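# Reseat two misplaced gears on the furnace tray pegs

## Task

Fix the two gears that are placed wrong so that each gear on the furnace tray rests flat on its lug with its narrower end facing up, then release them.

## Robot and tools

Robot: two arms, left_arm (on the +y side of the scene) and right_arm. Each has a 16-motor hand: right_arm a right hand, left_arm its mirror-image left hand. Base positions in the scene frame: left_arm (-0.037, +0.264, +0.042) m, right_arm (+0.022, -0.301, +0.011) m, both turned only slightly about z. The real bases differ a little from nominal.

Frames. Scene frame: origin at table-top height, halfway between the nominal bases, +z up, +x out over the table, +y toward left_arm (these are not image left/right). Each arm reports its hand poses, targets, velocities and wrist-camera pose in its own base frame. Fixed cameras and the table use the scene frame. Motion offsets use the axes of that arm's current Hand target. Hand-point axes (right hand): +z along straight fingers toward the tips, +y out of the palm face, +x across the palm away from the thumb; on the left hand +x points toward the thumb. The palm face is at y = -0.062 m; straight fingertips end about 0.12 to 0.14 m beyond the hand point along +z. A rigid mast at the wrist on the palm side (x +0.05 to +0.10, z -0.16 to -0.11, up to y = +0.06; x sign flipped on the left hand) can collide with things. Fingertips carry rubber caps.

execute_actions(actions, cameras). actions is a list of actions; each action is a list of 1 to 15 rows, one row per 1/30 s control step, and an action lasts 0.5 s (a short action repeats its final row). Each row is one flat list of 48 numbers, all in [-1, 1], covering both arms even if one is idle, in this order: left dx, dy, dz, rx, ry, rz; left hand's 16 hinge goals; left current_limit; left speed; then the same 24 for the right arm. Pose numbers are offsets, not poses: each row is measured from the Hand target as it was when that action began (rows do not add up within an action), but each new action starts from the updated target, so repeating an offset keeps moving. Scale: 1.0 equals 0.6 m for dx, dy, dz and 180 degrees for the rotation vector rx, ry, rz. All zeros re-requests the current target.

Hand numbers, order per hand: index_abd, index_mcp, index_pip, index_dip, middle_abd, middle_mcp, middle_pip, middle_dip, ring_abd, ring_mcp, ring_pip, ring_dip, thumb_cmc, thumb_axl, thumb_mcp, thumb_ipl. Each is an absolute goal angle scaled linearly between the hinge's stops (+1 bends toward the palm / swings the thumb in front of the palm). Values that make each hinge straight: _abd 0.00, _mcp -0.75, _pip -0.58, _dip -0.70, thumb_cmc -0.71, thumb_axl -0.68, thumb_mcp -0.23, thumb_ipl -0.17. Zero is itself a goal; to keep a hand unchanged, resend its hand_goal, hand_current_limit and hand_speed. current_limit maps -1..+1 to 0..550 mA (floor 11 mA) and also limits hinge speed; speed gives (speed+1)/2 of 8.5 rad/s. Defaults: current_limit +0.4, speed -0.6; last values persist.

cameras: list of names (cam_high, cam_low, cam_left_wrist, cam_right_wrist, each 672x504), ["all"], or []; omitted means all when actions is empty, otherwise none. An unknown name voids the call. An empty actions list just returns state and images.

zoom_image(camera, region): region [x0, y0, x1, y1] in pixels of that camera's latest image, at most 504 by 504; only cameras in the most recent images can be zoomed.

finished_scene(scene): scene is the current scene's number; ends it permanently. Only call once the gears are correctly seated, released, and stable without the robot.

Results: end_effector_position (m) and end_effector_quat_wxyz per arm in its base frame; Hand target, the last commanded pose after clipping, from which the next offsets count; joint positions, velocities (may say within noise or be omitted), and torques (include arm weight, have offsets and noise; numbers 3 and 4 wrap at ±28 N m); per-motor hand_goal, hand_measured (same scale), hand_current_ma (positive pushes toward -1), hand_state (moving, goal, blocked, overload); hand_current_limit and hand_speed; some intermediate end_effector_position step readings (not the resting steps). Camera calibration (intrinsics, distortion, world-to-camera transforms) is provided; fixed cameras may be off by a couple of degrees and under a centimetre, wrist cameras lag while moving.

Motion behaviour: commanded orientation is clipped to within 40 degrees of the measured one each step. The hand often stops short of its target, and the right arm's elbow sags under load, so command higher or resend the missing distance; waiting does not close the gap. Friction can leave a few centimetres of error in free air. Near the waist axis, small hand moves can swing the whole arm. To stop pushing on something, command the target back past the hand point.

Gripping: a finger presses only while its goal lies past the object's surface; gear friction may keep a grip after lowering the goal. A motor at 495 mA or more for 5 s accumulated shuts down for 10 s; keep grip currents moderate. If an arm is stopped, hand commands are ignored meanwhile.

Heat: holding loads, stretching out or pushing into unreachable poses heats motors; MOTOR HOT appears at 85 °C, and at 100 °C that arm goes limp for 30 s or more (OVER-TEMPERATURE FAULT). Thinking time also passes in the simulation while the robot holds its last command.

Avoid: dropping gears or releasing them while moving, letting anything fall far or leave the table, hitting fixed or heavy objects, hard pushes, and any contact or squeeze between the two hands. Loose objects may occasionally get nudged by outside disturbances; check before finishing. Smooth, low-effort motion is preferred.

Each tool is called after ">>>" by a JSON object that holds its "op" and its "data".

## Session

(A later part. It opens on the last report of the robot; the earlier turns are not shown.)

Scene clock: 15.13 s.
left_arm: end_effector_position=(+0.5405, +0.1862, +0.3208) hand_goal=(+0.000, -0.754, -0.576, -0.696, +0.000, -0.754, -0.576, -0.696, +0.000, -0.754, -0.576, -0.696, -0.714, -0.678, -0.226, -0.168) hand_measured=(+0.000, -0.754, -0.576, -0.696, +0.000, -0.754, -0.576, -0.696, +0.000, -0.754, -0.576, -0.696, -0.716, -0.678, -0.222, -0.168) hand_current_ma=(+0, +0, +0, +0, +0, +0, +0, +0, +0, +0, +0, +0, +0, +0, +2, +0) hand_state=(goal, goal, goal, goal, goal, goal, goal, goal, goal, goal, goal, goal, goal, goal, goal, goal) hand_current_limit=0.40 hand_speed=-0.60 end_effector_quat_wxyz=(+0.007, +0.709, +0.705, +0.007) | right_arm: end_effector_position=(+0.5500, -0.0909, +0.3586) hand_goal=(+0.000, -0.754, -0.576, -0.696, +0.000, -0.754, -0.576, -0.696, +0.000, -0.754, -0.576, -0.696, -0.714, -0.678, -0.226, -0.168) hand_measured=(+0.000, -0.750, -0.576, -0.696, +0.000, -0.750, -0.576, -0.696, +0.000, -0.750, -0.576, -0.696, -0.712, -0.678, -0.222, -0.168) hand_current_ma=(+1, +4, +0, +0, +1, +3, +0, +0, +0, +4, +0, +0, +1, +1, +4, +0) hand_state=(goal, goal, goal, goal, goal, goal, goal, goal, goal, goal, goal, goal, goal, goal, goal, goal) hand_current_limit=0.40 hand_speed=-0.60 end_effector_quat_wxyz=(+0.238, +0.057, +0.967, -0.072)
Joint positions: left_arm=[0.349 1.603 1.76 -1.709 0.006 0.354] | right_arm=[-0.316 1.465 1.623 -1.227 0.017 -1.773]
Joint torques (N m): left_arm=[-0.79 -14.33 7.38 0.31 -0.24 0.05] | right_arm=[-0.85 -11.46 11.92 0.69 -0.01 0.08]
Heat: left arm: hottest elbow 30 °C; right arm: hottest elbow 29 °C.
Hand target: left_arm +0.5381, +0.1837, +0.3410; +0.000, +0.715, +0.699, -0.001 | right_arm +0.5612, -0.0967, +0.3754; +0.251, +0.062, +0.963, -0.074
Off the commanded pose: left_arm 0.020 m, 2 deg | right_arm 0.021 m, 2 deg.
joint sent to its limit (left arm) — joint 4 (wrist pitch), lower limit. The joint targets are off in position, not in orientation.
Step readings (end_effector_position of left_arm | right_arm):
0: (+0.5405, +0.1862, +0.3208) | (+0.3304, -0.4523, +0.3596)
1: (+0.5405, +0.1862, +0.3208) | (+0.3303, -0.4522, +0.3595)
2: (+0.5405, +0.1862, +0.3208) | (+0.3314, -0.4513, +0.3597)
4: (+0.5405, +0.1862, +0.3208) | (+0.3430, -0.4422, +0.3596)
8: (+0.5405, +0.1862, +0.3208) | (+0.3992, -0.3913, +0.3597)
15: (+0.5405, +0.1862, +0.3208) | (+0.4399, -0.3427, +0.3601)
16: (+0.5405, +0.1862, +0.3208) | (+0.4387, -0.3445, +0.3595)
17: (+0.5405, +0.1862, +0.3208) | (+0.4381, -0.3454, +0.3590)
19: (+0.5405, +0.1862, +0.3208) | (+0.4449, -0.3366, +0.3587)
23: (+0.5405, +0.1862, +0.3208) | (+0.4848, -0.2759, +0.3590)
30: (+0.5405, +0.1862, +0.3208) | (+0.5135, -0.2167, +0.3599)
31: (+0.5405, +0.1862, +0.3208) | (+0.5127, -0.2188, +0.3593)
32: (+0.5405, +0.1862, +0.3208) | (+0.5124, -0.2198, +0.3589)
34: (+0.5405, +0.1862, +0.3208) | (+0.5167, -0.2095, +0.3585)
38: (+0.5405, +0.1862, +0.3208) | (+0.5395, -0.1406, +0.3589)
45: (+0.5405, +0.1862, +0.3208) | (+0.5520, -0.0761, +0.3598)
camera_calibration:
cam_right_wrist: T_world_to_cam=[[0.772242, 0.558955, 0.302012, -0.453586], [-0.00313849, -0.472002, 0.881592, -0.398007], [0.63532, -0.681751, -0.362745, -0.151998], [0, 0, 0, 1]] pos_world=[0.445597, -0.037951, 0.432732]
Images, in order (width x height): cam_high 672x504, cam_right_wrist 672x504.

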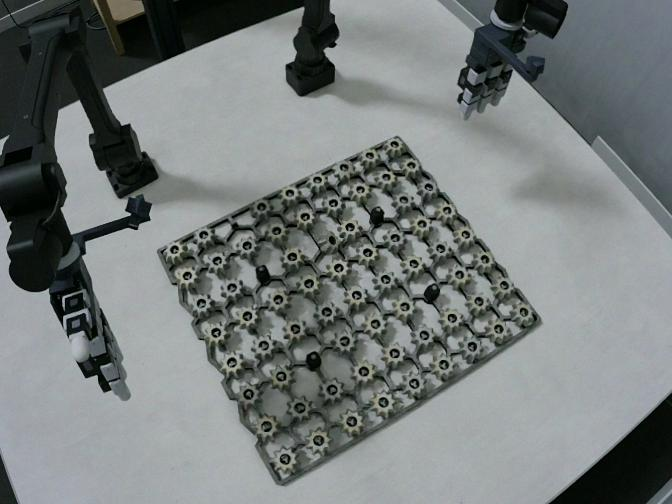

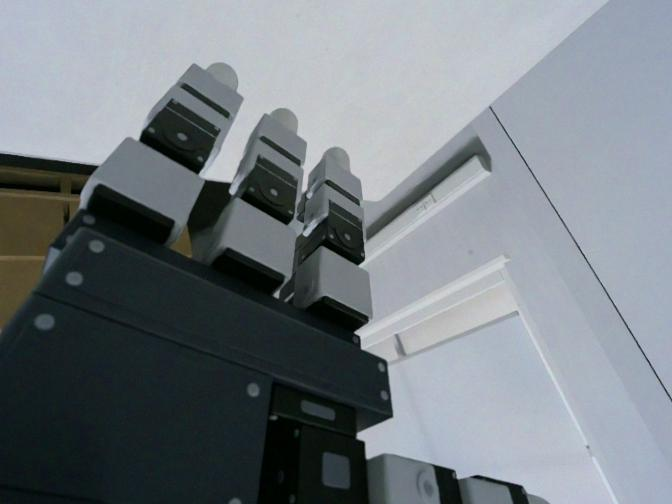

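>>> {"op": "execute_actions", "data": {"actions": [[[0,0,0,0,0,0,0,-0.754,-0.576,-0.696,0,-0.754,-0.576,-0.696,0,-0.754,-0.576,-0.696,-0.714,-0.678,-0.226,-0.168,0.4,-0.6,-0.012,-0.2445,0.038,0.0411,0.0092,0.0719,0,-0.754,-0.576,-0.696,0,-0.754,-0.576,-0.696,0,-0.754,-0.576,-0.696,-0.714,-0.678,-0.226,-0.168,0.4,-0.6]]], "cameras": ["cam_right_wrist"]}}

>>> {"op": "execute_actions", "data": {"actions": [[[0,0,0,0,0,0,0,-0.754,-0.576,-0.696,0,-0.754,-0.576,-0.696,0,-0.754,-0.576,-0.696,-0.714,-0.678,-0.226,-0.168,0.4,-0.6,-0.012,-0.2445,0.038,0.0411,0.0092,0.0719,0,-0.754,-0.576,-0.696,0,-0.754,-0.576,-0.696,0,-0.754,-0.576,-0.696,-0.714,-0.678,-0.226,-0.168,0.4,-0.6]]], "cameras": ["cam_right_wrist"]}}

Scene clock: 17.03 s.
left_arm: end_effector_position=(+0.5405, +0.1862, +0.3208) hand_goal=(+0.000, -0.754, -0.576, -0.696, +0.000, -0.754, -0.576, -0.696, +0.000, -0.754, -0.576, -0.696, -0.714, -0.678, -0.226, -0.168) hand_measured=(+0.000, -0.754, -0.576, -0.696, +0.000, -0.754, -0.576, -0.696, +0.000, -0.754, -0.576, -0.696, -0.716, -0.678, -0.222, -0.168) hand_current_ma=(+0, +0, +0, +0, +0, +0, +0, +0, +0, +0, +0, +0, +0, +0, +2, +0) hand_state=(goal, goal, goal, goal, goal, goal, goal, goal, goal, goal, goal, goal, goal, goal, goal, goal) hand_current_limit=0.40 hand_speed=-0.60 end_effector_quat_wxyz=(+0.007, +0.709, +0.705, +0.007) | right_arm: end_effector_position=(+0.5439, -0.2422, +0.3569) hand_goal=(+0.000, -0.754, -0.576, -0.696, +0.000, -0.754, -0.576, -0.696, +0.000, -0.754, -0.576, -0.696, -0.714, -0.678, -0.226, -0.168) hand_measured=(+0.000, -0.754, -0.576, -0.696, +0.000, -0.752, -0.576, -0.696, +0.000, -0.752, -0.576, -0.696, -0.714, -0.678, -0.222, -0.168) hand_current_ma=(+1, +1, +0, +0, +1, +1, +0, +0, +0, +1, +0, +0, +0, +1, +4, +0) hand_state=(goal, goal, goal, goal, goal, goal, goal, goal, goal, goal, goal, goal, goal, goal, goal, goal) hand_current_limit=0.40 hand_speed=-0.60 end_effector_quat_wxyz=(+0.224, +0.181, +0.952, -0.107)
Joint positions: left_arm=[0.349 1.603 1.76 -1.709 0.006 0.354] | right_arm=[-0.555 1.565 1.734 -1.239 0.037 -1.759]
Joint torques (N m): left_arm=[-0.44 -14.33 7.43 0.24 -0.22 0.05] | right_arm=[0.44 -13.86 11.74 0.7 -0.14 0.21]
Heat: left arm: hottest elbow 30 °C; right arm: hottest elbow 30 °C.
Hand target: left_arm +0.5381, +0.1837, +0.3410; +0.000, +0.715, +0.699, -0.001 | right_arm +0.5552, -0.2452, +0.3756; +0.240, +0.187, +0.947, -0.106
Off the commanded pose: left_arm 0.020 m, 2 deg | right_arm 0.022 m, 2 deg.
joint sent to its limit (left arm) — joint 4 (wrist pitch), lower limit. The joint targets are off in position, not in orientation.
Step readings (end_effector_position of left_arm | right_arm):
0: (+0.5405, +0.1862, +0.3208) | (+0.5500, -0.0909, +0.3586)
1: (+0.5405, +0.1862, +0.3208) | (+0.5500, -0.0909, +0.3586)
2: (+0.5405, +0.1862, +0.3208) | (+0.5498, -0.0932, +0.3594)
4: (+0.5405, +0.1862, +0.3208) | (+0.5498, -0.1116, +0.3614)
8: (+0.5405, +0.1862, +0.3208) | (+0.5383, -0.1951, +0.3623)
15: (+0.5405, +0.1862, +0.3208) | (+0.5337, -0.2578, +0.3551)
camera_calibration:
cam_right_wrist: T_world_to_cam=[[0.89235, 0.343345, 0.292961, -0.478147], [-0.118752, -0.447613, 0.886307, -0.400922], [0.435442, -0.825686, -0.358654, -0.179569], [0, 0, 0, 1]] pos_world=[0.457256, -0.163556, 0.431015]
Images, in order (width x height): cam_right_wrist 672x504.

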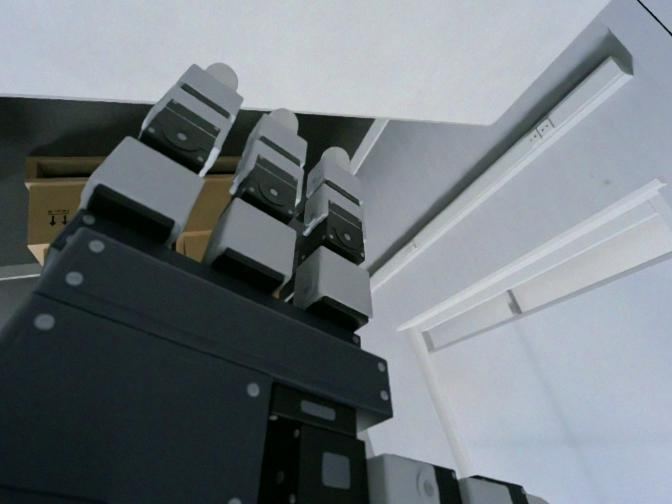

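Scene clock: 18.60 s.
left_arm: end_effector_position=(+0.5405, +0.1862, +0.3208) hand_goal=(+0.000, -0.754, -0.576, -0.696, +0.000, -0.754, -0.576, -0.696, +0.000, -0.754, -0.576, -0.696, -0.714, -0.678, -0.226, -0.168) hand_measured=(+0.000, -0.754, -0.576, -0.696, +0.000, -0.754, -0.576, -0.696, +0.000, -0.754, -0.576, -0.696, -0.716, -0.678, -0.222, -0.168) hand_current_ma=(+0, +0, +0, +0, +0, +0, +0, +0, +0, +0, +0, +0, +0, +0, +2, +0) hand_state=(goal, goal, goal, goal, goal, goal, goal, goal, goal, goal, goal, goal, goal, goal, goal, goal) hand_current_limit=0.40 hand_speed=-0.60 end_effector_quat_wxyz=(+0.007, +0.709, +0.705, +0.007) | right_arm: end_effector_position=(+0.5005, -0.3810, +0.3586) hand_goal=(+0.000, -0.754, -0.576, -0.696, +0.000, -0.754, -0.576, -0.696, +0.000, -0.754, -0.576, -0.696, -0.714, -0.678, -0.226, -0.168) hand_measured=(+0.000, -0.752, -0.576, -0.696, +0.000, -0.752, -0.576, -0.696, +0.000, -0.752, -0.576, -0.696, -0.714, -0.678, -0.222, -0.168) hand_current_ma=(+1, +1, +0, +0, +1, +1, +1, +0, +0, +1, +1, +0, +0, +1, +4, +0) hand_state=(goal, goal, goal, goal, goal, goal, goal, goal, goal, goal, goal, goal, goal, goal, goal, goal) hand_current_limit=0.40 hand_speed=-0.60 end_effector_quat_wxyz=(+0.209, +0.303, +0.920, -0.136)
Joint positions: left_arm=[0.349 1.603 1.76 -1.709 0.006 0.354] | right_arm=[-0.773 1.651 1.843 -1.262 0.059 -1.723]
Joint torques (N m): left_arm=[-0.62 -14.21 7.38 0.25 -0.22 0.05] | right_arm=[0.32 -15.03 11.67 0.72 -0.11 0.22]
Heat: left arm: hottest elbow 30 °C; right arm: hottest elbow 30 °C.
Hand target: left_arm +0.5381, +0.1837, +0.3410; +0.000, +0.715, +0.699, -0.001 | right_arm +0.5110, -0.3871, +0.3757; +0.224, +0.309, +0.914, -0.136
Off the commanded pose: left_arm 0.020 m, 2 deg | right_arm 0.021 m, 2 deg.
joint sent to its limit (left arm) — joint 4 (wrist pitch), lower limit. The joint targets are off in position, not in orientation.
Step readings (end_effector_position of left_arm | right_arm):
0: (+0.5405, +0.1862, +0.3208) | (+0.5439, -0.2422, +0.3569)
1: (+0.5405, +0.1862, +0.3208) | (+0.5439, -0.2422, +0.3569)
2: (+0.5405, +0.1862, +0.3208) | (+0.5434, -0.2435, +0.3581)
4: (+0.5405, +0.1862, +0.3208) | (+0.5391, -0.2585, +0.3591)
8: (+0.5405, +0.1862, +0.3208) | (+0.5101, -0.3315, +0.3631)
15: (+0.5405, +0.1862, +0.3208) | (+0.4850, -0.3960, +0.3599)
camera_calibration:
cam_right_wrist: T_world_to_cam=[[0.950529, 0.102663, 0.293181, -0.513153], [-0.230386, -0.400097, 0.887043, -0.395909], [0.208367, -0.910705, -0.356652, -0.194091], [0, 0, 0, 1]] pos_world=[0.436997, -0.28248, 0.432412]
Images, in order (width x height): cam_right_wrist 672x504.

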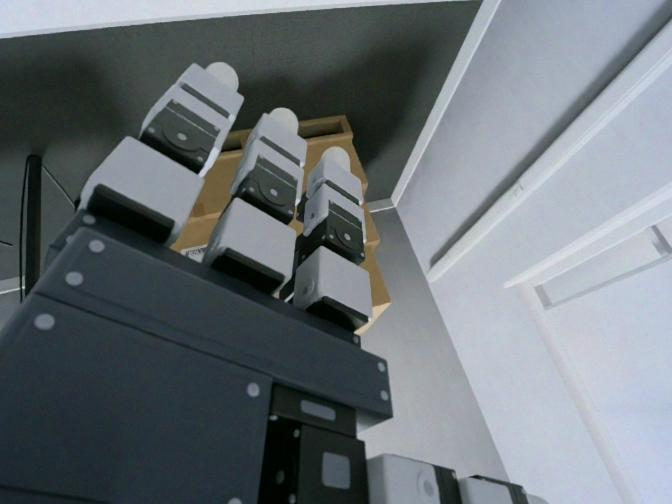

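>>> {"op": "execute_actions", "data": {"actions": [], "cameras": ["cam_high"]}}

>>> {"op": "zoom_image", "data": {"camera": "cam_high", "region": [160, 220, 260, 320]}}

>>> {"op": "zoom_image", "data": {"camera": "cam_high", "region": [240, 180, 340, 280]}}

>>> {"op": "zoom_image", "data": {"camera": "cam_high", "region": [330, 130, 430, 230]}}

>>> {"op": "zoom_image", "data": {"camera": "cam_high", "region": [410, 160, 510, 260]}}

>>> {"op": "zoom_image", "data": {"camera": "cam_high", "region": [330, 220, 430, 320]}}

>>> {"op": "zoom_image", "data": {"camera": "cam_high", "region": [240, 270, 340, 370]}}

>>> {"op": "zoom_image", "data": {"camera": "cam_high", "region": [190, 310, 290, 410]}}

>>> {"op": "zoom_image", "data": {"camera": "cam_high", "region": [240, 380, 340, 480]}}

>>> {"op": "zoom_image", "data": {"camera": "cam_high", "region": [320, 350, 420, 450]}}

>>> {"op": "zoom_image", "data": {"camera": "cam_high", "region": [400, 290, 500, 390]}}

>>> {"op": "zoom_image", "data": {"camera": "cam_high", "region": [440, 240, 550, 350]}}

Scene clock: 19.07 s.
left_arm: end_effector_position=(+0.5405, +0.1862, +0.3208) hand_goal=(+0.000, -0.754, -0.576, -0.696, +0.000, -0.754, -0.576, -0.696, +0.000, -0.754, -0.576, -0.696, -0.714, -0.678, -0.226, -0.168) hand_measured=(+0.000, -0.754, -0.576, -0.696, +0.000, -0.754, -0.576, -0.696, +0.000, -0.754, -0.576, -0.696, -0.716, -0.678, -0.222, -0.168) hand_current_ma=(+0, +0, +0, +0, +0, +0, +0, +0, +0, +0, +0, +0, +0, +0, +2, +0) hand_state=(goal, goal, goal, goal, goal, goal, goal, goal, goal, goal, goal, goal, goal, goal, goal, goal) hand_current_limit=0.40 hand_speed=-0.60 end_effector_quat_wxyz=(+0.007, +0.709, +0.705, +0.007) | right_arm: end_effector_position=(+0.5005, -0.3810, +0.3586) hand_goal=(+0.000, -0.754, -0.576, -0.696, +0.000, -0.754, -0.576, -0.696, +0.000, -0.754, -0.576, -0.696, -0.714, -0.678, -0.226, -0.168) hand_measured=(+0.000, -0.752, -0.576, -0.696, +0.000, -0.752, -0.576, -0.696, +0.000, -0.752, -0.576, -0.696, -0.714, -0.678, -0.222, -0.168) hand_current_ma=(+1, +1, +0, +0, +1, +1, +1, +0, +0, +1, +1, +0, +0, +1, +4, +0) hand_state=(goal, goal, goal, goal, goal, goal, goal, goal, goal, goal, goal, goal, goal, goal, goal, goal) hand_current_limit=0.40 hand_speed=-0.60 end_effector_quat_wxyz=(+0.209, +0.303, +0.920, -0.136)
Joint positions: left_arm=[0.349 1.603 1.76 -1.709 0.006 0.354] | right_arm=[-0.773 1.651 1.843 -1.262 0.059 -1.723]
Joint velocities: within noise
Joint torques (N m): left_arm=[-0.73 -14.21 7.46 0.2 -0.2 0.04] | right_arm=[0.38 -15.03 11.73 0.73 -0.12 0.22]
Heat: left arm: hottest elbow 30 °C; right arm: hottest elbow 30 °C.
Hand target: left_arm +0.5381, +0.1837, +0.3410; +0.000, +0.715, +0.699, -0.001 | right_arm +0.5110, -0.3871, +0.3757; +0.224, +0.309, +0.914, -0.136
Off the commanded pose: left_arm 0.020 m, 2 deg | right_arm 0.021 m, 2 deg.
Images, in order (width x height): cam_high 672x504.

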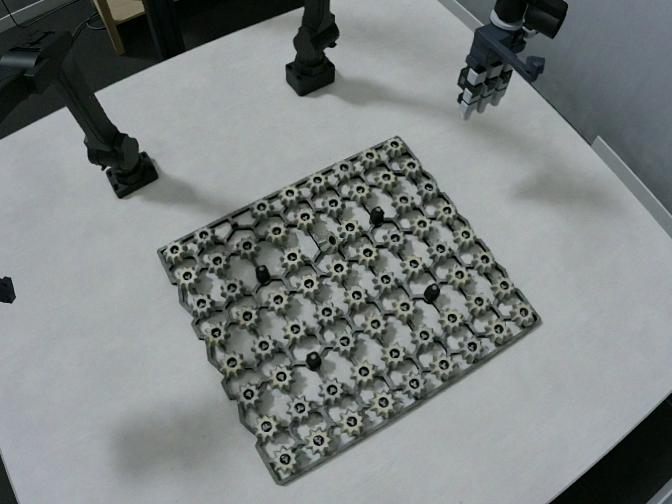

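Scaled by 5.040 from the camera's 672x504 image, which has a finer 960x720 frame.

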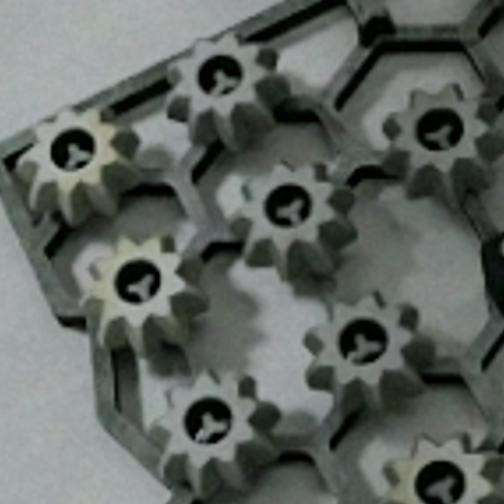

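Scaled by 5.040 from the camera's 672x504 image, which has a finer 960x720 frame.

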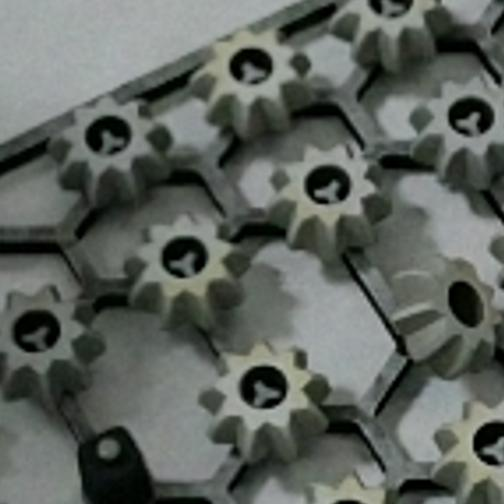

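Scaled by 5.040 from the camera's 672x504 image, which has a finer 960x720 frame.

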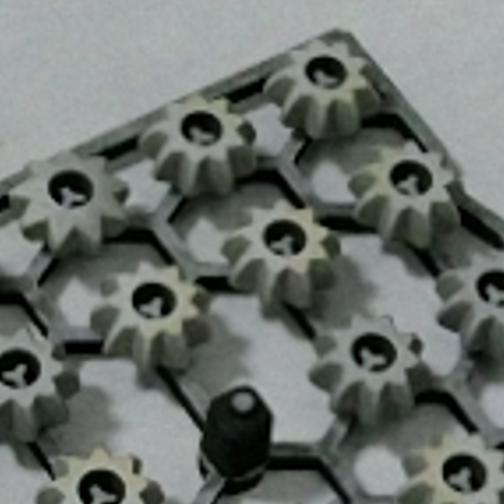

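Scaled by 5.040 from the camera's 672x504 image, which has a finer 960x720 frame.

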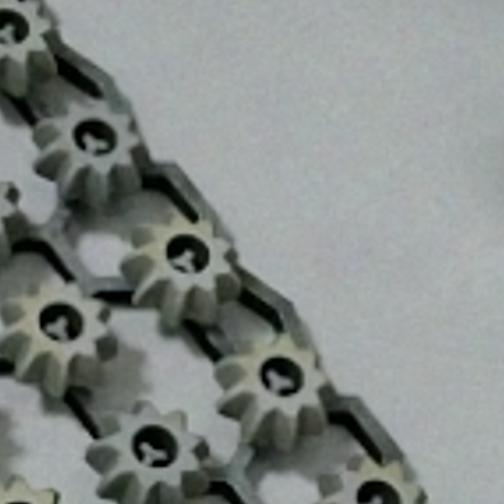

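Scaled by 5.040 from the camera's 672x504 image, which has a finer 960x720 frame.

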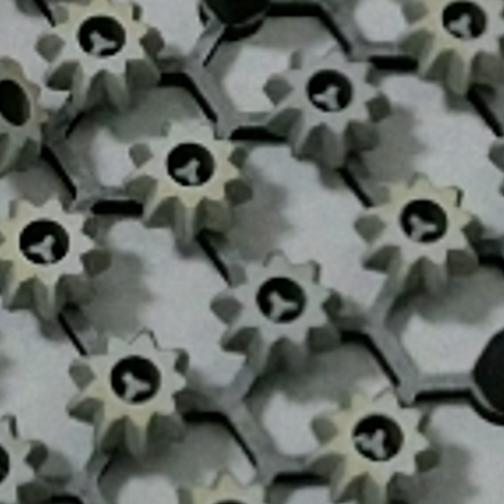

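Scaled by 5.040 from the camera's 672x504 image, which has a finer 960x720 frame.

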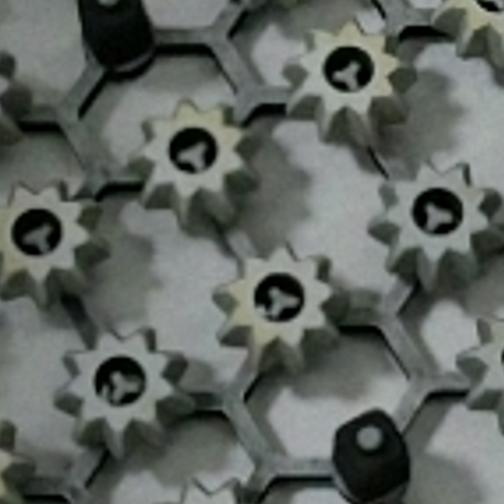

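Scaled by 5.040 from the camera's 672x504 image, which has a finer 960x720 frame.

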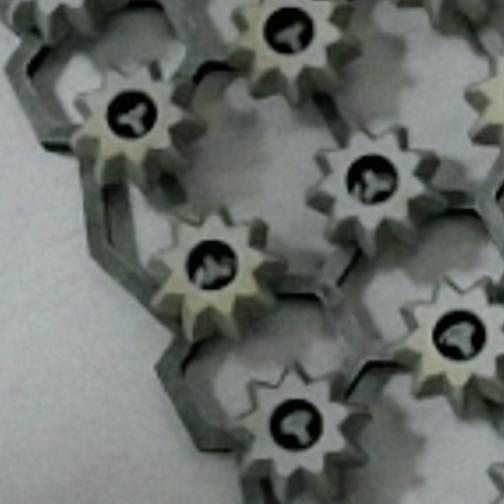

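Scaled by 5.040 from the camera's 672x504 image, which has a finer 960x720 frame.

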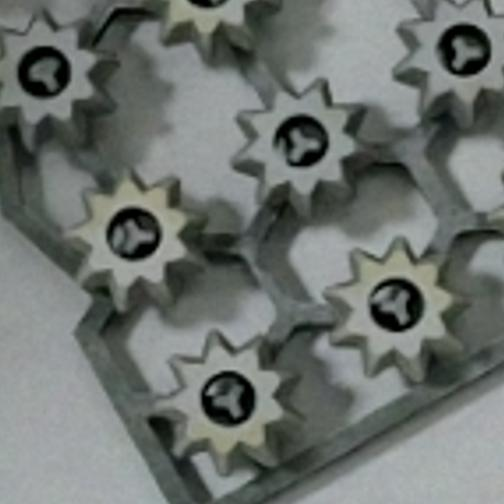

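Scaled by 5.040 from the camera's 672x504 image, which has a finer 960x720 frame.

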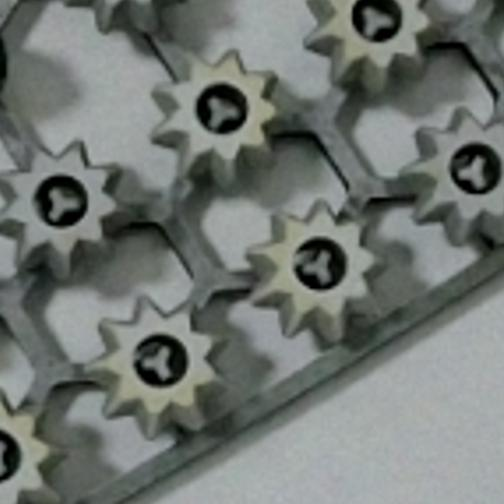

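Scaled by 5.040 from the camera's 672x504 image, which has a finer 960x720 frame.

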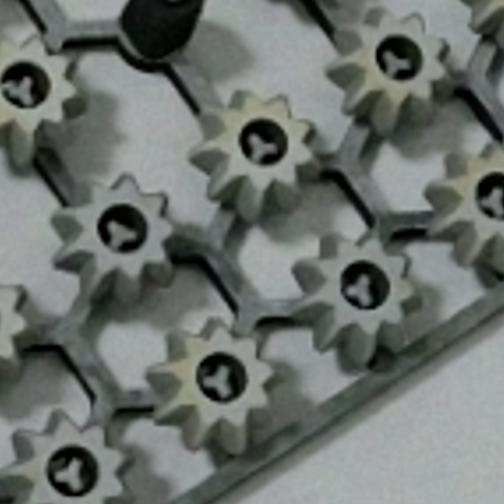

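Scaled by 4.582 from the camera's 672x504 image, which has a finer 960x720 frame.

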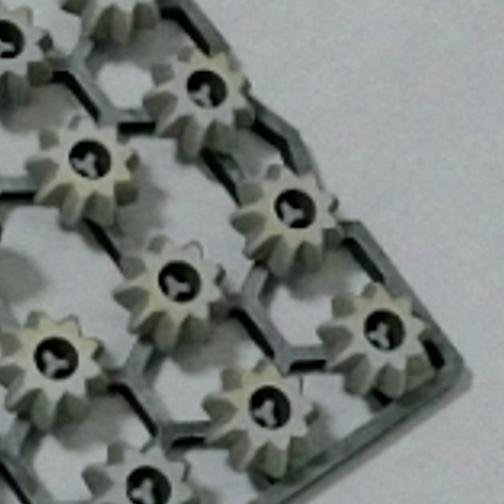

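>>> {"op": "execute_actions", "data": {"actions": [[[-0.06,-0.02,0,0,0,0,0,-0.754,-0.576,-0.696,0,-0.754,-0.576,-0.696,0,-0.754,-0.576,-0.696,-0.714,-0.678,-0.226,-0.168,0.4,-0.6,0,0,0,0,0,0,0,-0.754,-0.576,-0.696,0,-0.754,-0.576,-0.696,0,-0.754,-0.576,-0.696,-0.714,-0.678,-0.226,-0.168,0.4,-0.6]],[[-0.1,-0.035,0,0,0,0,0,-0.754,-0.576,-0.696,0,-0.754,-0.576,-0.696,0,-0.754,-0.576,-0.696,-0.714,-0.678,-0.226,-0.168,0.4,-0.6,0,0,0,0,0,0,0,-0.754,-0.576,-0.696,0,-0.754,-0.576,-0.696,0,-0.754,-0.576,-0.696,-0.714,-0.678,-0.226,-0.168,0.4,-0.6]],[[-0.12,-0.035,0,0,0,0,0,-0.754,-0.576,-0.696,0,-0.754,-0.576,-0.696,0,-0.754,-0.576,-0.696,-0.714,-0.678,-0.226,-0.168,0.4,-0.6,0,0,0,0,0,0,0,-0.754,-0.576,-0.696,0,-0.754,-0.576,-0.696,0,-0.754,-0.576,-0.696,-0.714,-0.678,-0.226,-0.168,0.4,-0.6]],[[-0.12,-0.035,0,0,0,0,0,-0.754,-0.576,-0.696,0,-0.754,-0.576,-0.696,0,-0.754,-0.576,-0.696,-0.714,-0.678,-0.226,-0.168,0.4,-0.6,0,0,0,0,0,0,0,-0.754,-0.576,-0.696,0,-0.754,-0.576,-0.696,0,-0.754,-0.576,-0.696,-0.714,-0.678,-0.226,-0.168,0.4,-0.6]]], "cameras": ["cam_high", "cam_left_wrist"]}}

Scene clock: 22.63 s.
left_arm: end_effector_position=(+0.4595, -0.0577, +0.3248) hand_goal=(+0.000, -0.754, -0.576, -0.696, +0.000, -0.754, -0.576, -0.696, +0.000, -0.754, -0.576, -0.696, -0.714, -0.678, -0.226, -0.168) hand_measured=(+0.000, -0.754, -0.576, -0.696, -0.002, -0.754, -0.576, -0.696, +0.000, -0.754, -0.576, -0.696, -0.714, -0.678, -0.222, -0.168) hand_current_ma=(+0, +0, +0, +0, +0, +0, +0, +0, +0, +0, +0, +0, +0, +0, +2, +0) hand_state=(goal, goal, goal, goal, goal, goal, goal, goal, goal, goal, goal, goal, goal, goal, goal, goal) hand_current_limit=0.40 hand_speed=-0.60 end_effector_quat_wxyz=(+0.006, +0.720, +0.694, +0.002) | right_arm: end_effector_position=(+0.5005, -0.3810, +0.3605) hand_goal=(+0.000, -0.754, -0.576, -0.696, +0.000, -0.754, -0.576, -0.696, +0.000, -0.754, -0.576, -0.696, -0.714, -0.678, -0.226, -0.168) hand_measured=(+0.000, -0.752, -0.576, -0.696, +0.000, -0.752, -0.576, -0.696, +0.000, -0.752, -0.576, -0.696, -0.714, -0.678, -0.222, -0.168) hand_current_ma=(+1, +1, +0, +0, +1, +1, +1, +0, +0, +1, +1, +0, +0, +1, +4, +0) hand_state=(goal, goal, goal, goal, goal, goal, goal, goal, goal, goal, goal, goal, goal, goal, goal, goal) hand_current_limit=0.40 hand_speed=-0.60 end_effector_quat_wxyz=(+0.210, +0.303, +0.920, -0.136)
Joint positions: left_arm=[-0.2 1.339 1.489 -1.709 0.004 -0.163] | right_arm=[-0.773 1.651 1.847 -1.265 0.059 -1.723]
Joint torques (N m): left_arm=[0.09 -9.64 7.53 0.29 -0.34 -0.14] | right_arm=[0.38 -14.68 11.73 0.73 -0.11 0.22]
Heat: left arm: hottest elbow 30 °C; right arm: hottest elbow 31 °C.
Hand target: left_arm +0.4579, -0.0546, +0.3412; +0.000, +0.715, +0.699, -0.001 | right_arm +0.5110, -0.3871, +0.3757; +0.224, +0.309, +0.914, -0.136
Off the commanded pose: left_arm 0.017 m, 1 deg | right_arm 0.020 m, 2 deg.
joint sent to its limit (left arm) — joint 4 (wrist pitch), lower limit. The joint targets are off in position, not in orientation.
Step readings (end_effector_position of left_arm | right_arm):
0: (+0.5405, +0.1862, +0.3208) | (+0.5005, -0.3810, +0.3586)
1: (+0.5405, +0.1862, +0.3208) | (+0.5005, -0.3810, +0.3586)
2: (+0.5394, +0.1858, +0.3194) | (+0.5005, -0.3810, +0.3586)
4: (+0.5339, +0.1823, +0.3160) | (+0.5005, -0.3810, +0.3586)
8: (+0.5286, +0.1630, +0.3150) | (+0.5005, -0.3811, +0.3599)
15: (+0.5300, +0.1429, +0.3242) | (+0.5005, -0.3810, +0.3605)
16: (+0.5293, +0.1430, +0.3242) | (+0.5005, -0.3810, +0.3605)
17: (+0.5277, +0.1441, +0.3231) | (+0.5005, -0.3810, +0.3605)
19: (+0.5199, +0.1401, +0.3186) | (+0.5005, -0.3810, +0.3605)
23: (+0.5095, +0.1068, +0.3148) | (+0.5005, -0.3810, +0.3605)
30: (+0.5071, +0.0803, +0.3271) | (+0.5005, -0.3810, +0.3605)
31: (+0.5068, +0.0806, +0.3278) | (+0.5005, -0.3810, +0.3605)
32: (+0.5050, +0.0821, +0.3272) | (+0.5005, -0.3810, +0.3605)
34: (+0.4979, +0.0765, +0.3218) | (+0.5005, -0.3810, +0.3605)
38: (+0.4882, +0.0344, +0.3184) | (+0.5005, -0.3810, +0.3605)
45: (+0.4833, +0.0071, +0.3268) | (+0.5005, -0.3810, +0.3605)
46: (+0.4831, +0.0084, +0.3268) | (+0.5005, -0.3810, +0.3605)
47: (+0.4820, +0.0096, +0.3261) | (+0.5005, -0.3810, +0.3605)
49: (+0.4767, +0.0043, +0.3235) | (+0.5005, -0.3810, +0.3605)
53: (+0.4659, -0.0412, +0.3216) | (+0.5005, -0.3810, +0.3605)
60: (+0.4594, -0.0645, +0.3248) | (+0.5005, -0.3810, +0.3605)
camera_calibration:
cam_left_wrist: T_world_to_cam=[[-0.657949, -0.753063, 0.0000753883, 0.224552], [-0.505385, 0.441628, 0.741317, -0.0354369], [-0.558291, 0.48771, -0.671155, 0.624532], [0, 0, 0, 1]] pos_world=[0.478505, -0.119839, 0.445411]
Images, in order (width x height): cam_high 672x504, cam_left_wrist 672x504.

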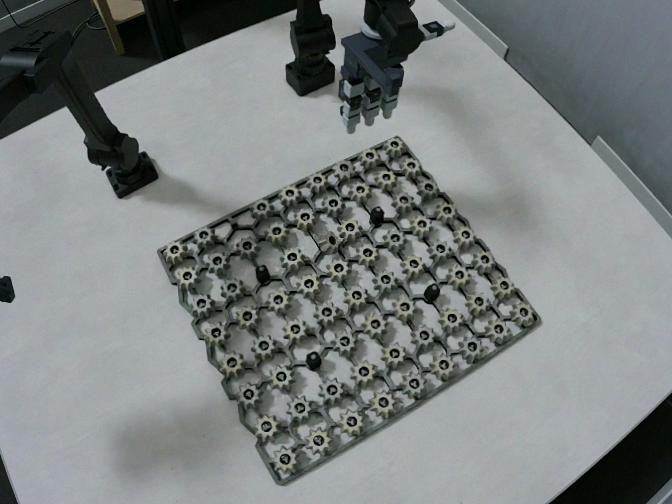

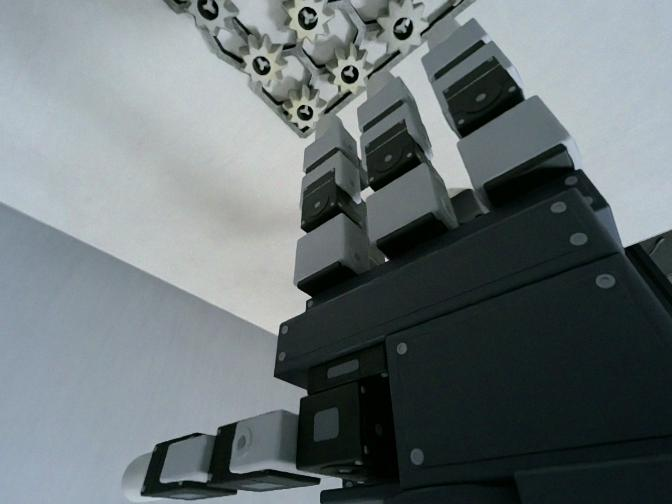

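>>> {"op": "zoom_image", "data": {"camera": "cam_left_wrist", "region": [400, 150, 520, 240]}}

>>> {"op": "zoom_image", "data": {"camera": "cam_left_wrist", "region": [580, 60, 672, 300]}}

>>> {"op": "zoom_image", "data": {"camera": "cam_high", "region": [60, 60, 200, 210]}}

Scaled by 4.200 from the camera's 672x504 image, which has a finer 960x720 frame.

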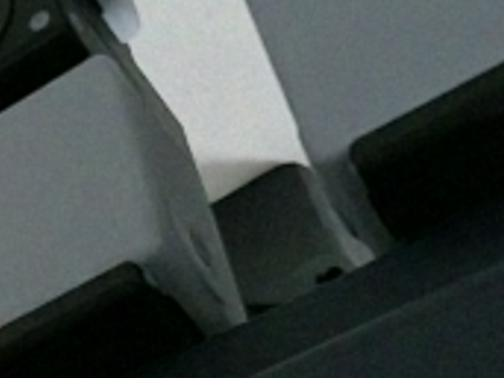

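Scaled by 2.100 from the camera's 672x504 image, which has a finer 960x720 frame.

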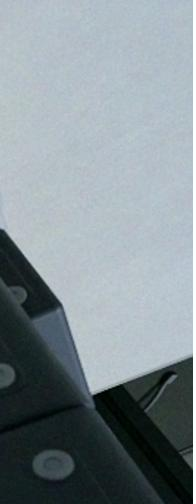

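Scaled by 3.360 from the camera's 672x504 image, which has a finer 960x720 frame.

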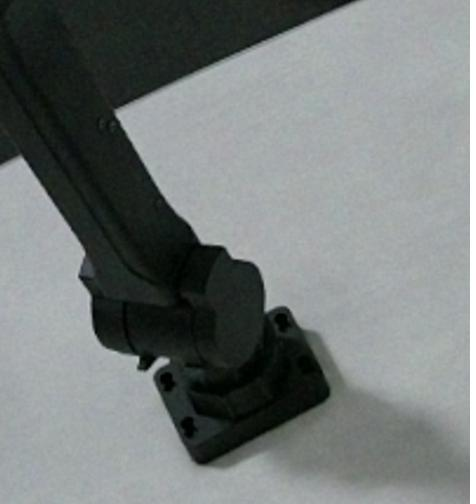

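>>> {"op": "execute_actions", "data": {"actions": [[[0,0,0,0,0,0,0,-0.754,-0.576,-0.696,0,-0.754,-0.576,-0.696,0,-0.754,-0.576,-0.696,-0.714,-0.678,-0.226,-0.168,0.4,-0.6,0.065,0.126,-0.054,-0.0351,0.0499,-0.0399,0,-0.754,-0.576,-0.696,0,-0.754,-0.576,-0.696,0,-0.754,-0.576,-0.696,-0.714,-0.678,-0.226,-0.168,0.4,-0.6]],[[0,0,0,0,0,0,0,-0.754,-0.576,-0.696,0,-0.754,-0.576,-0.696,0,-0.754,-0.576,-0.696,-0.714,-0.678,-0.226,-0.168,0.4,-0.6,0.065,0.126,-0.054,-0.0351,0.0499,-0.0399,0,-0.754,-0.576,-0.696,0,-0.754,-0.576,-0.696,0,-0.754,-0.576,-0.696,-0.714,-0.678,-0.226,-0.168,0.4,-0.6]],[[0,0,0,0,0,0,0,-0.754,-0.576,-0.696,0,-0.754,-0.576,-0.696,0,-0.754,-0.576,-0.696,-0.714,-0.678,-0.226,-0.168,0.4,-0.6,0.065,0.126,-0.054,-0.0351,0.0499,-0.0399,0,-0.754,-0.576,-0.696,0,-0.754,-0.576,-0.696,0,-0.754,-0.576,-0.696,-0.714,-0.678,-0.226,-0.168,0.4,-0.6]]], "cameras": ["cam_high", "cam_right_wrist"]}}

Scene clock: 26.47 s.
left_arm: end_effector_position=(+0.4595, -0.0575, +0.3248) hand_goal=(+0.000, -0.754, -0.576, -0.696, +0.000, -0.754, -0.576, -0.696, +0.000, -0.754, -0.576, -0.696, -0.714, -0.678, -0.226, -0.168) hand_measured=(+0.000, -0.754, -0.576, -0.696, -0.002, -0.754, -0.576, -0.696, +0.000, -0.754, -0.576, -0.696, -0.714, -0.678, -0.222, -0.168) hand_current_ma=(+0, +0, +0, +0, +0, +0, +0, +0, +0, +0, +0, +0, +0, +0, +2, +0) hand_state=(goal, goal, goal, goal, goal, goal, goal, goal, goal, goal, goal, goal, goal, goal, goal, goal) hand_current_limit=0.40 hand_speed=-0.60 end_effector_quat_wxyz=(+0.006, +0.720, +0.694, +0.001) | right_arm: end_effector_position=(+0.5034, -0.1197, +0.4128) hand_goal=(+0.000, -0.754, -0.576, -0.696, +0.000, -0.754, -0.576, -0.696, +0.000, -0.754, -0.576, -0.696, -0.714, -0.678, -0.226, -0.168) hand_measured=(+0.000, -0.754, -0.576, -0.696, +0.000, -0.754, -0.576, -0.696, +0.000, -0.754, -0.576, -0.696, -0.714, -0.678, -0.222, -0.168) hand_current_ma=(+1, +0, +0, +0, +1, +0, +1, +0, +0, +0, +1, +0, +0, +1, +4, +0) hand_state=(goal, goal, goal, goal, goal, goal, goal, goal, goal, goal, goal, goal, goal, goal, goal, goal) hand_current_limit=0.40 hand_speed=-0.60 end_effector_quat_wxyz=(+0.127, +0.135, +0.982, +0.036)
Joint positions: left_arm=[-0.2 1.339 1.489 -1.709 0.004 -0.164] | right_arm=[-0.451 1.56 1.902 -1.692 -0.147 -1.732]
Joint torques (N m): left_arm=[0.21 -9.93 7.61 0.31 -0.36 -0.15] | right_arm=[-0.32 -13.33 7.71 0.28 -0.46 -0.08]
Heat: left arm: hottest elbow 30 °C; right arm: hottest elbow 32 °C.
Hand target: left_arm +0.4579, -0.0546, +0.3412; +0.000, +0.715, +0.699, -0.001 | right_arm +0.5030, -0.1201, +0.4136; +0.025, +0.118, +0.991, +0.050
Off the commanded pose: left_arm 0.017 m, 1 deg | right_arm 0.001 m, 12 deg.
joint sent to its limit (left arm) — joint 4 (wrist pitch), lower limit. The joint targets are off in position, not in orientation.
joint sent to its limit (right arm) — joint 4 (wrist pitch), lower limit. The joint targets are off in position and orientation.
Step readings (end_effector_position of left_arm | right_arm):
0: (+0.4595, -0.0577, +0.3248) | (+0.5005, -0.3810, +0.3605)
1: (+0.4595, -0.0577, +0.3248) | (+0.5004, -0.3809, +0.3611)
2: (+0.4595, -0.0577, +0.3248) | (+0.4988, -0.3779, +0.3605)
4: (+0.4595, -0.0577, +0.3248) | (+0.4943, -0.3630, +0.3596)
8: (+0.4595, -0.0575, +0.3248) | (+0.5001, -0.3221, +0.3605)
15: (+0.4595, -0.0575, +0.3248) | (+0.5157, -0.2820, +0.3672)
16: (+0.4595, -0.0575, +0.3248) | (+0.5150, -0.2826, +0.3683)
17: (+0.4595, -0.0575, +0.3248) | (+0.5127, -0.2812, +0.3677)
19: (+0.4595, -0.0575, +0.3248) | (+0.5047, -0.2707, +0.3692)
23: (+0.4595, -0.0575, +0.3248) | (+0.5034, -0.2354, +0.3743)
30: (+0.4595, -0.0575, +0.3248) | (+0.5129, -0.1974, +0.3765)
31: (+0.4595, -0.0575, +0.3248) | (+0.5127, -0.1976, +0.3764)
32: (+0.4595, -0.0575, +0.3248) | (+0.5128, -0.1974, +0.3770)
34: (+0.4595, -0.0575, +0.3248) | (+0.5129, -0.1899, +0.3810)
38: (+0.4595, -0.0575, +0.3248) | (+0.5097, -0.1558, +0.3915)
45: (+0.4595, -0.0575, +0.3248) | (+0.5049, -0.1184, +0.4155)
camera_calibration:
cam_right_wrist: T_world_to_cam=[[0.883629, 0.388751, 0.260906, -0.477419], [0.0909058, -0.689123, 0.71892, -0.465839], [0.459277, -0.611541, -0.644269, 0.0908468], [0, 0, 0, 1]] pos_world=[0.422485, -0.0798665, 0.517992]
Images, in order (width x height): cam_high 672x504, cam_right_wrist 672x504.

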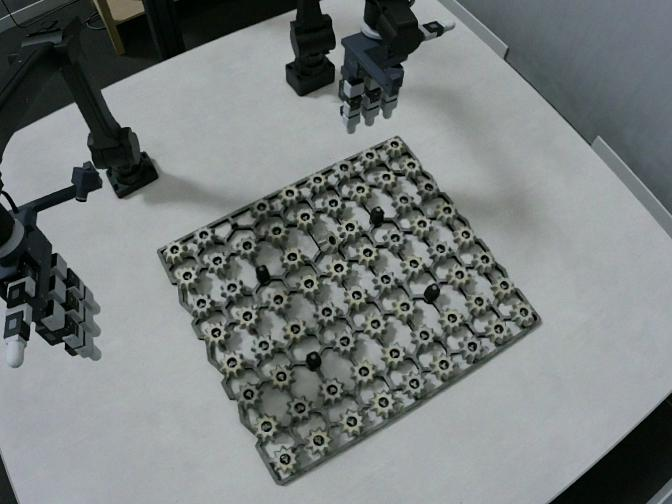

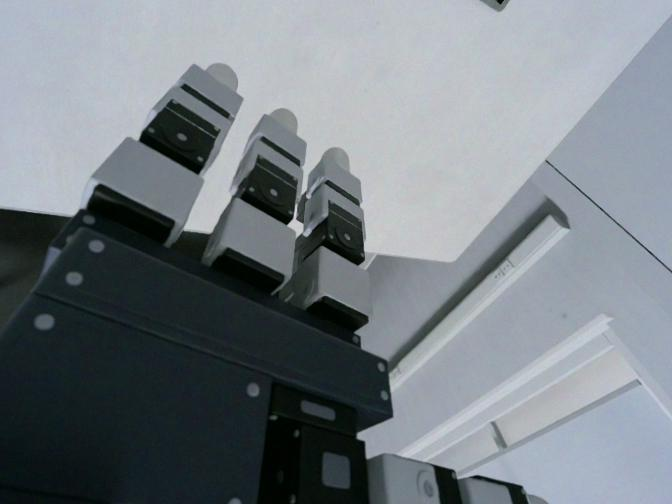

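>>> {"op": "execute_actions", "data": {"actions": [[[-0.04,0,0,0,0,0,0,-0.754,-0.576,-0.696,0,-0.754,-0.576,-0.696,0,-0.754,-0.576,-0.696,-0.714,-0.678,-0.226,-0.168,0.4,-0.6,0.028,-0.222,-0.0245,0.0032,-0.0088,0.0826,0,-0.754,-0.576,-0.696,0,-0.754,-0.576,-0.696,0,-0.754,-0.576,-0.696,-0.714,-0.678,-0.226,-0.168,0.4,-0.6]],[[-0.1,0,0,0,0,0,0,-0.754,-0.576,-0.696,0,-0.754,-0.576,-0.696,0,-0.754,-0.576,-0.696,-0.714,-0.678,-0.226,-0.168,0.4,-0.6,0.028,-0.222,-0.0245,0.0032,-0.0088,0.0826,0,-0.754,-0.576,-0.696,0,-0.754,-0.576,-0.696,0,-0.754,-0.576,-0.696,-0.714,-0.678,-0.226,-0.168,0.4,-0.6]],[[-0.12,0,0,0,0,0,0,-0.754,-0.576,-0.696,0,-0.754,-0.576,-0.696,0,-0.754,-0.576,-0.696,-0.714,-0.678,-0.226,-0.168,0.4,-0.6,0.028,-0.222,-0.0245,0.0032,-0.0088,0.0826,0,-0.754,-0.576,-0.696,0,-0.754,-0.576,-0.696,0,-0.754,-0.576,-0.696,-0.714,-0.678,-0.226,-0.168,0.4,-0.6]],[[-0.12,0,0,0,0,0,0,-0.754,-0.576,-0.696,0,-0.754,-0.576,-0.696,0,-0.754,-0.576,-0.696,-0.714,-0.678,-0.226,-0.168,0.4,-0.6,0,0,0,0,0,0,0,-0.754,-0.576,-0.696,0,-0.754,-0.576,-0.696,0,-0.754,-0.576,-0.696,-0.714,-0.678,-0.226,-0.168,0.4,-0.6]],[[-0.12,0,0,0,0,0,0,-0.754,-0.576,-0.696,0,-0.754,-0.576,-0.696,0,-0.754,-0.576,-0.696,-0.714,-0.678,-0.226,-0.168,0.4,-0.6,0,0,0,0,0,0,0,-0.754,-0.576,-0.696,0,-0.754,-0.576,-0.696,0,-0.754,-0.576,-0.696,-0.714,-0.678,-0.226,-0.168,0.4,-0.6]]], "cameras": ["all"]}}

Scene clock: 31.37 s.
left_arm: end_effector_position=(+0.4433, -0.3514, +0.3086) hand_goal=(+0.000, -0.754, -0.576, -0.696, +0.000, -0.754, -0.576, -0.696, +0.000, -0.754, -0.576, -0.696, -0.714, -0.678, -0.226, -0.168) hand_measured=(-0.002, -0.752, -0.576, -0.696, -0.002, -0.752, -0.576, -0.696, -0.002, -0.752, -0.576, -0.696, -0.714, -0.678, -0.222, -0.168) hand_current_ma=(+0, +0, +0, +0, +0, +0, +0, +0, +0, +0, +0, +0, +0, +0, +2, +0) hand_state=(goal, goal, goal, goal, goal, goal, goal, goal, goal, goal, goal, goal, goal, goal, goal, goal) hand_current_limit=0.40 hand_speed=-0.60 end_effector_quat_wxyz=(+0.006, +0.723, +0.691, +0.002) | right_arm: end_effector_position=(+0.2669, -0.4372, +0.4040) hand_goal=(+0.000, -0.754, -0.576, -0.696, +0.000, -0.754, -0.576, -0.696, +0.000, -0.754, -0.576, -0.696, -0.714, -0.678, -0.226, -0.168) hand_measured=(+0.000, -0.756, -0.576, -0.696, +0.000, -0.754, -0.576, -0.696, +0.000, -0.754, -0.576, -0.696, -0.716, -0.678, -0.222, -0.168) hand_current_ma=(+1, -1, +0, +0, +1, -1, +1, +0, +0, -1, +1, +0, -2, +1, +4, +0) hand_state=(goal, goal, goal, goal, goal, goal, goal, goal, goal, goal, goal, goal, goal, goal, goal, goal) hand_current_limit=0.40 hand_speed=-0.60 end_effector_quat_wxyz=(+0.124, +0.502, +0.856, -0.007)
Joint positions: left_arm=[-0.803 1.689 1.839 -1.709 -0.003 -0.758] | right_arm=[-1.244 1.554 1.873 -1.692 -0.152 -1.74]
Joint torques (N m): left_arm=[0.32 -14.39 10.76 0.2 -0.38 -0.13] | right_arm=[0.62 -12.57 9.91 0.24 -0.28 -0.08]
Heat: left arm: hottest elbow 31 °C; right arm: hottest elbow 32 °C.
Hand target: left_arm +0.4514, -0.3545, +0.3414; +0.000, +0.715, +0.699, -0.001 | right_arm +0.2715, -0.4414, +0.4136; +0.043, +0.487, +0.871, +0.036
Off the commanded pose: left_arm 0.034 m, 2 deg | right_arm 0.011 m, 11 deg.
joint sent to its limit (left arm) — joint 4 (wrist pitch), lower limit. The joint targets are off in position and orientation.
joint sent to its limit (right arm) — joint 4 (wrist pitch), lower limit. The joint targets are off in position and orientation.
Step readings (end_effector_position of left_arm | right_arm):
0: (+0.4595, -0.0575, +0.3248) | (+0.5034, -0.1197, +0.4128)
1: (+0.4595, -0.0575, +0.3248) | (+0.5035, -0.1195, +0.4130)
2: (+0.4593, -0.0579, +0.3248) | (+0.5022, -0.1212, +0.4131)
4: (+0.4589, -0.0586, +0.3250) | (+0.4961, -0.1359, +0.4124)
8: (+0.4564, -0.0717, +0.3248) | (+0.4680, -0.2085, +0.4053)
15: (+0.4541, -0.0815, +0.3248) | (+0.4436, -0.2565, +0.4040)
16: (+0.4540, -0.0814, +0.3248) | (+0.4444, -0.2551, +0.4040)
17: (+0.4539, -0.0806, +0.3247) | (+0.4445, -0.2549, +0.4042)
19: (+0.4522, -0.0868, +0.3241) | (+0.4401, -0.2626, +0.4067)
23: (+0.4453, -0.1258, +0.3155) | (+0.4002, -0.3198, +0.4052)
30: (+0.4435, -0.1430, +0.3073) | (+0.3618, -0.3626, +0.4040)
31: (+0.4439, -0.1420, +0.3080) | (+0.3630, -0.3615, +0.4040)
32: (+0.4448, -0.1416, +0.3094) | (+0.3637, -0.3608, +0.4042)
34: (+0.4482, -0.1482, +0.3149) | (+0.3569, -0.3677, +0.4067)
38: (+0.4458, -0.1922, +0.3182) | (+0.3042, -0.4122, +0.4052)
45: (+0.4409, -0.2153, +0.3085) | (+0.2561, -0.4437, +0.4040)
46: (+0.4414, -0.2143, +0.3078) | (+0.2575, -0.4429, +0.4040)
47: (+0.4427, -0.2135, +0.3089) | (+0.2595, -0.4417, +0.4040)
49: (+0.4488, -0.2198, +0.3145) | (+0.2622, -0.4401, +0.4040)
53: (+0.4479, -0.2599, +0.3180) | (+0.2669, -0.4372, +0.4040)
60: (+0.4387, -0.2862, +0.3063) | (+0.2669, -0.4372, +0.4040)
61: (+0.4392, -0.2851, +0.3070) | (+0.2669, -0.4372, +0.4040)
62: (+0.4413, -0.2851, +0.3080) | (+0.2669, -0.4372, +0.4040)
64: (+0.4491, -0.2919, +0.3146) | (+0.2669, -0.4372, +0.4040)
68: (+0.4501, -0.3283, +0.3206) | (+0.2669, -0.4372, +0.4040)
75: (+0.4372, -0.3573, +0.3061) | (+0.2669, -0.4372, +0.4040)
camera_calibration:
cam_left_wrist: T_world_to_cam=[[-0.663693, -0.748005, -0.000382921, -0.0028636], [-0.502019, 0.445054, 0.741555, 0.0976415], [-0.554517, 0.492357, -0.670892, 0.747692], [0, 0, 0, 1]] pos_world=[0.461725, -0.413729, 0.429212]
cam_right_wrist: T_world_to_cam=[[0.901087, -0.354782, 0.249344, -0.467797], [-0.419469, -0.567342, 0.708639, -0.463062], [-0.109949, -0.743137, -0.660044, 0.100333], [0, 0, 0, 1]] pos_world=[0.238317, -0.354119, 0.51101]

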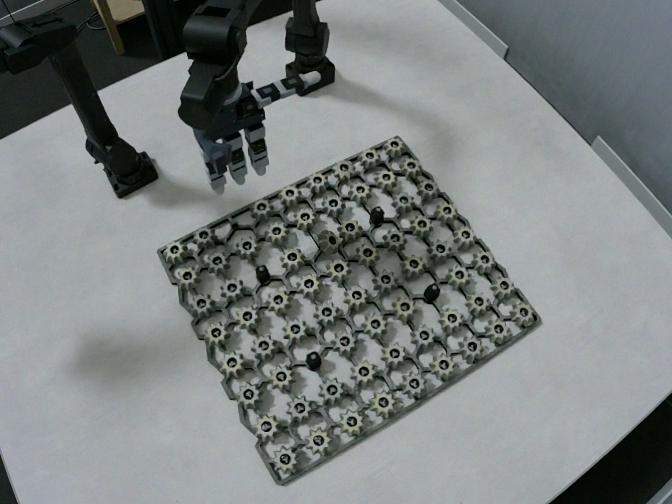

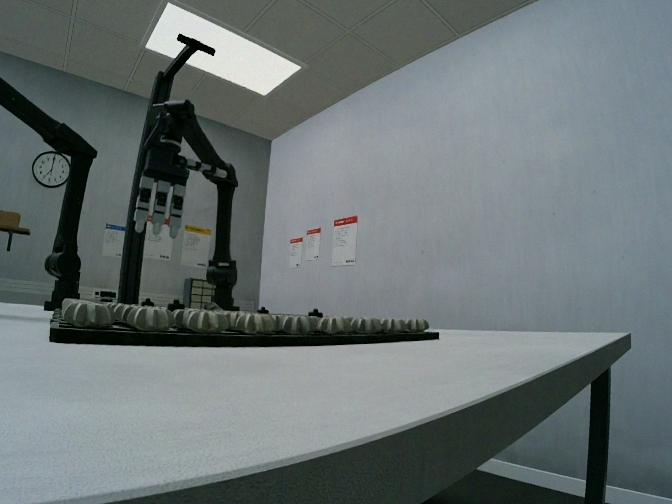

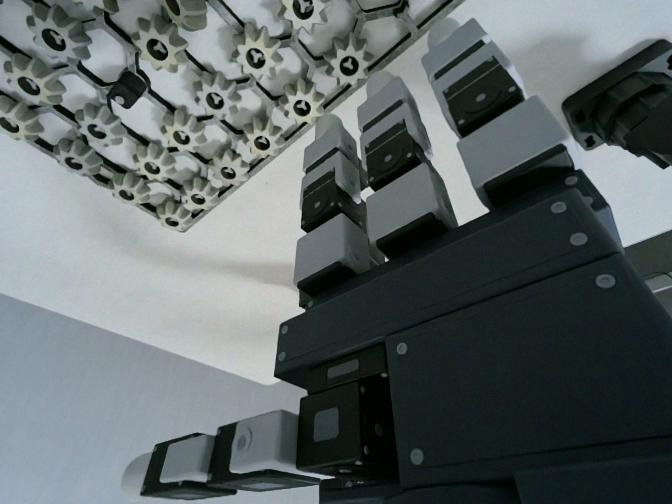

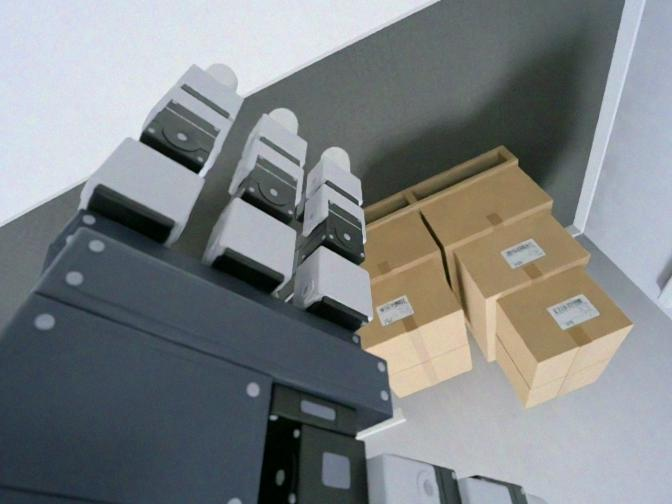

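>>> {"op": "zoom_image", "data": {"camera": "cam_left_wrist", "region": [340, 0, 440, 60]}}

>>> {"op": "zoom_image", "data": {"camera": "cam_left_wrist", "region": [130, 0, 260, 80]}}

>>> {"op": "zoom_image", "data": {"camera": "cam_left_wrist", "region": [500, 0, 672, 200]}}

Scaled by 5.040 from the camera's 672x504 image, which has a finer 960x720 frame.

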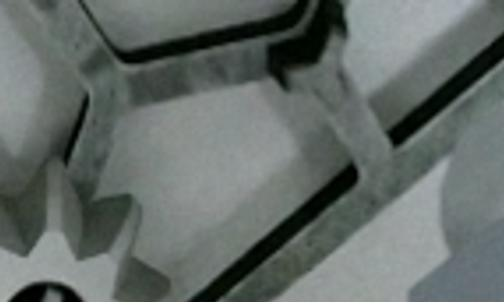

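Scaled by 3.877 from the camera's 672x504 image, which has a finer 960x720 frame.

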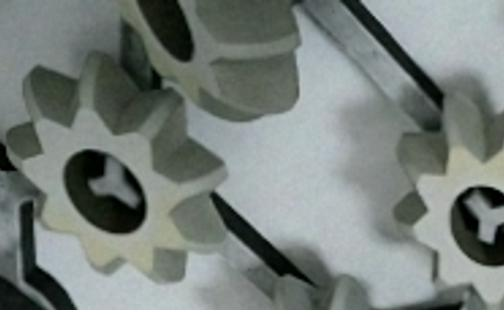

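Scaled by 2.520 from the camera's 672x504 image, which has a finer 960x720 frame.

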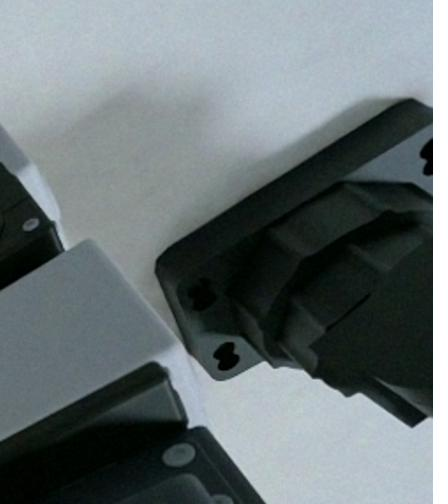

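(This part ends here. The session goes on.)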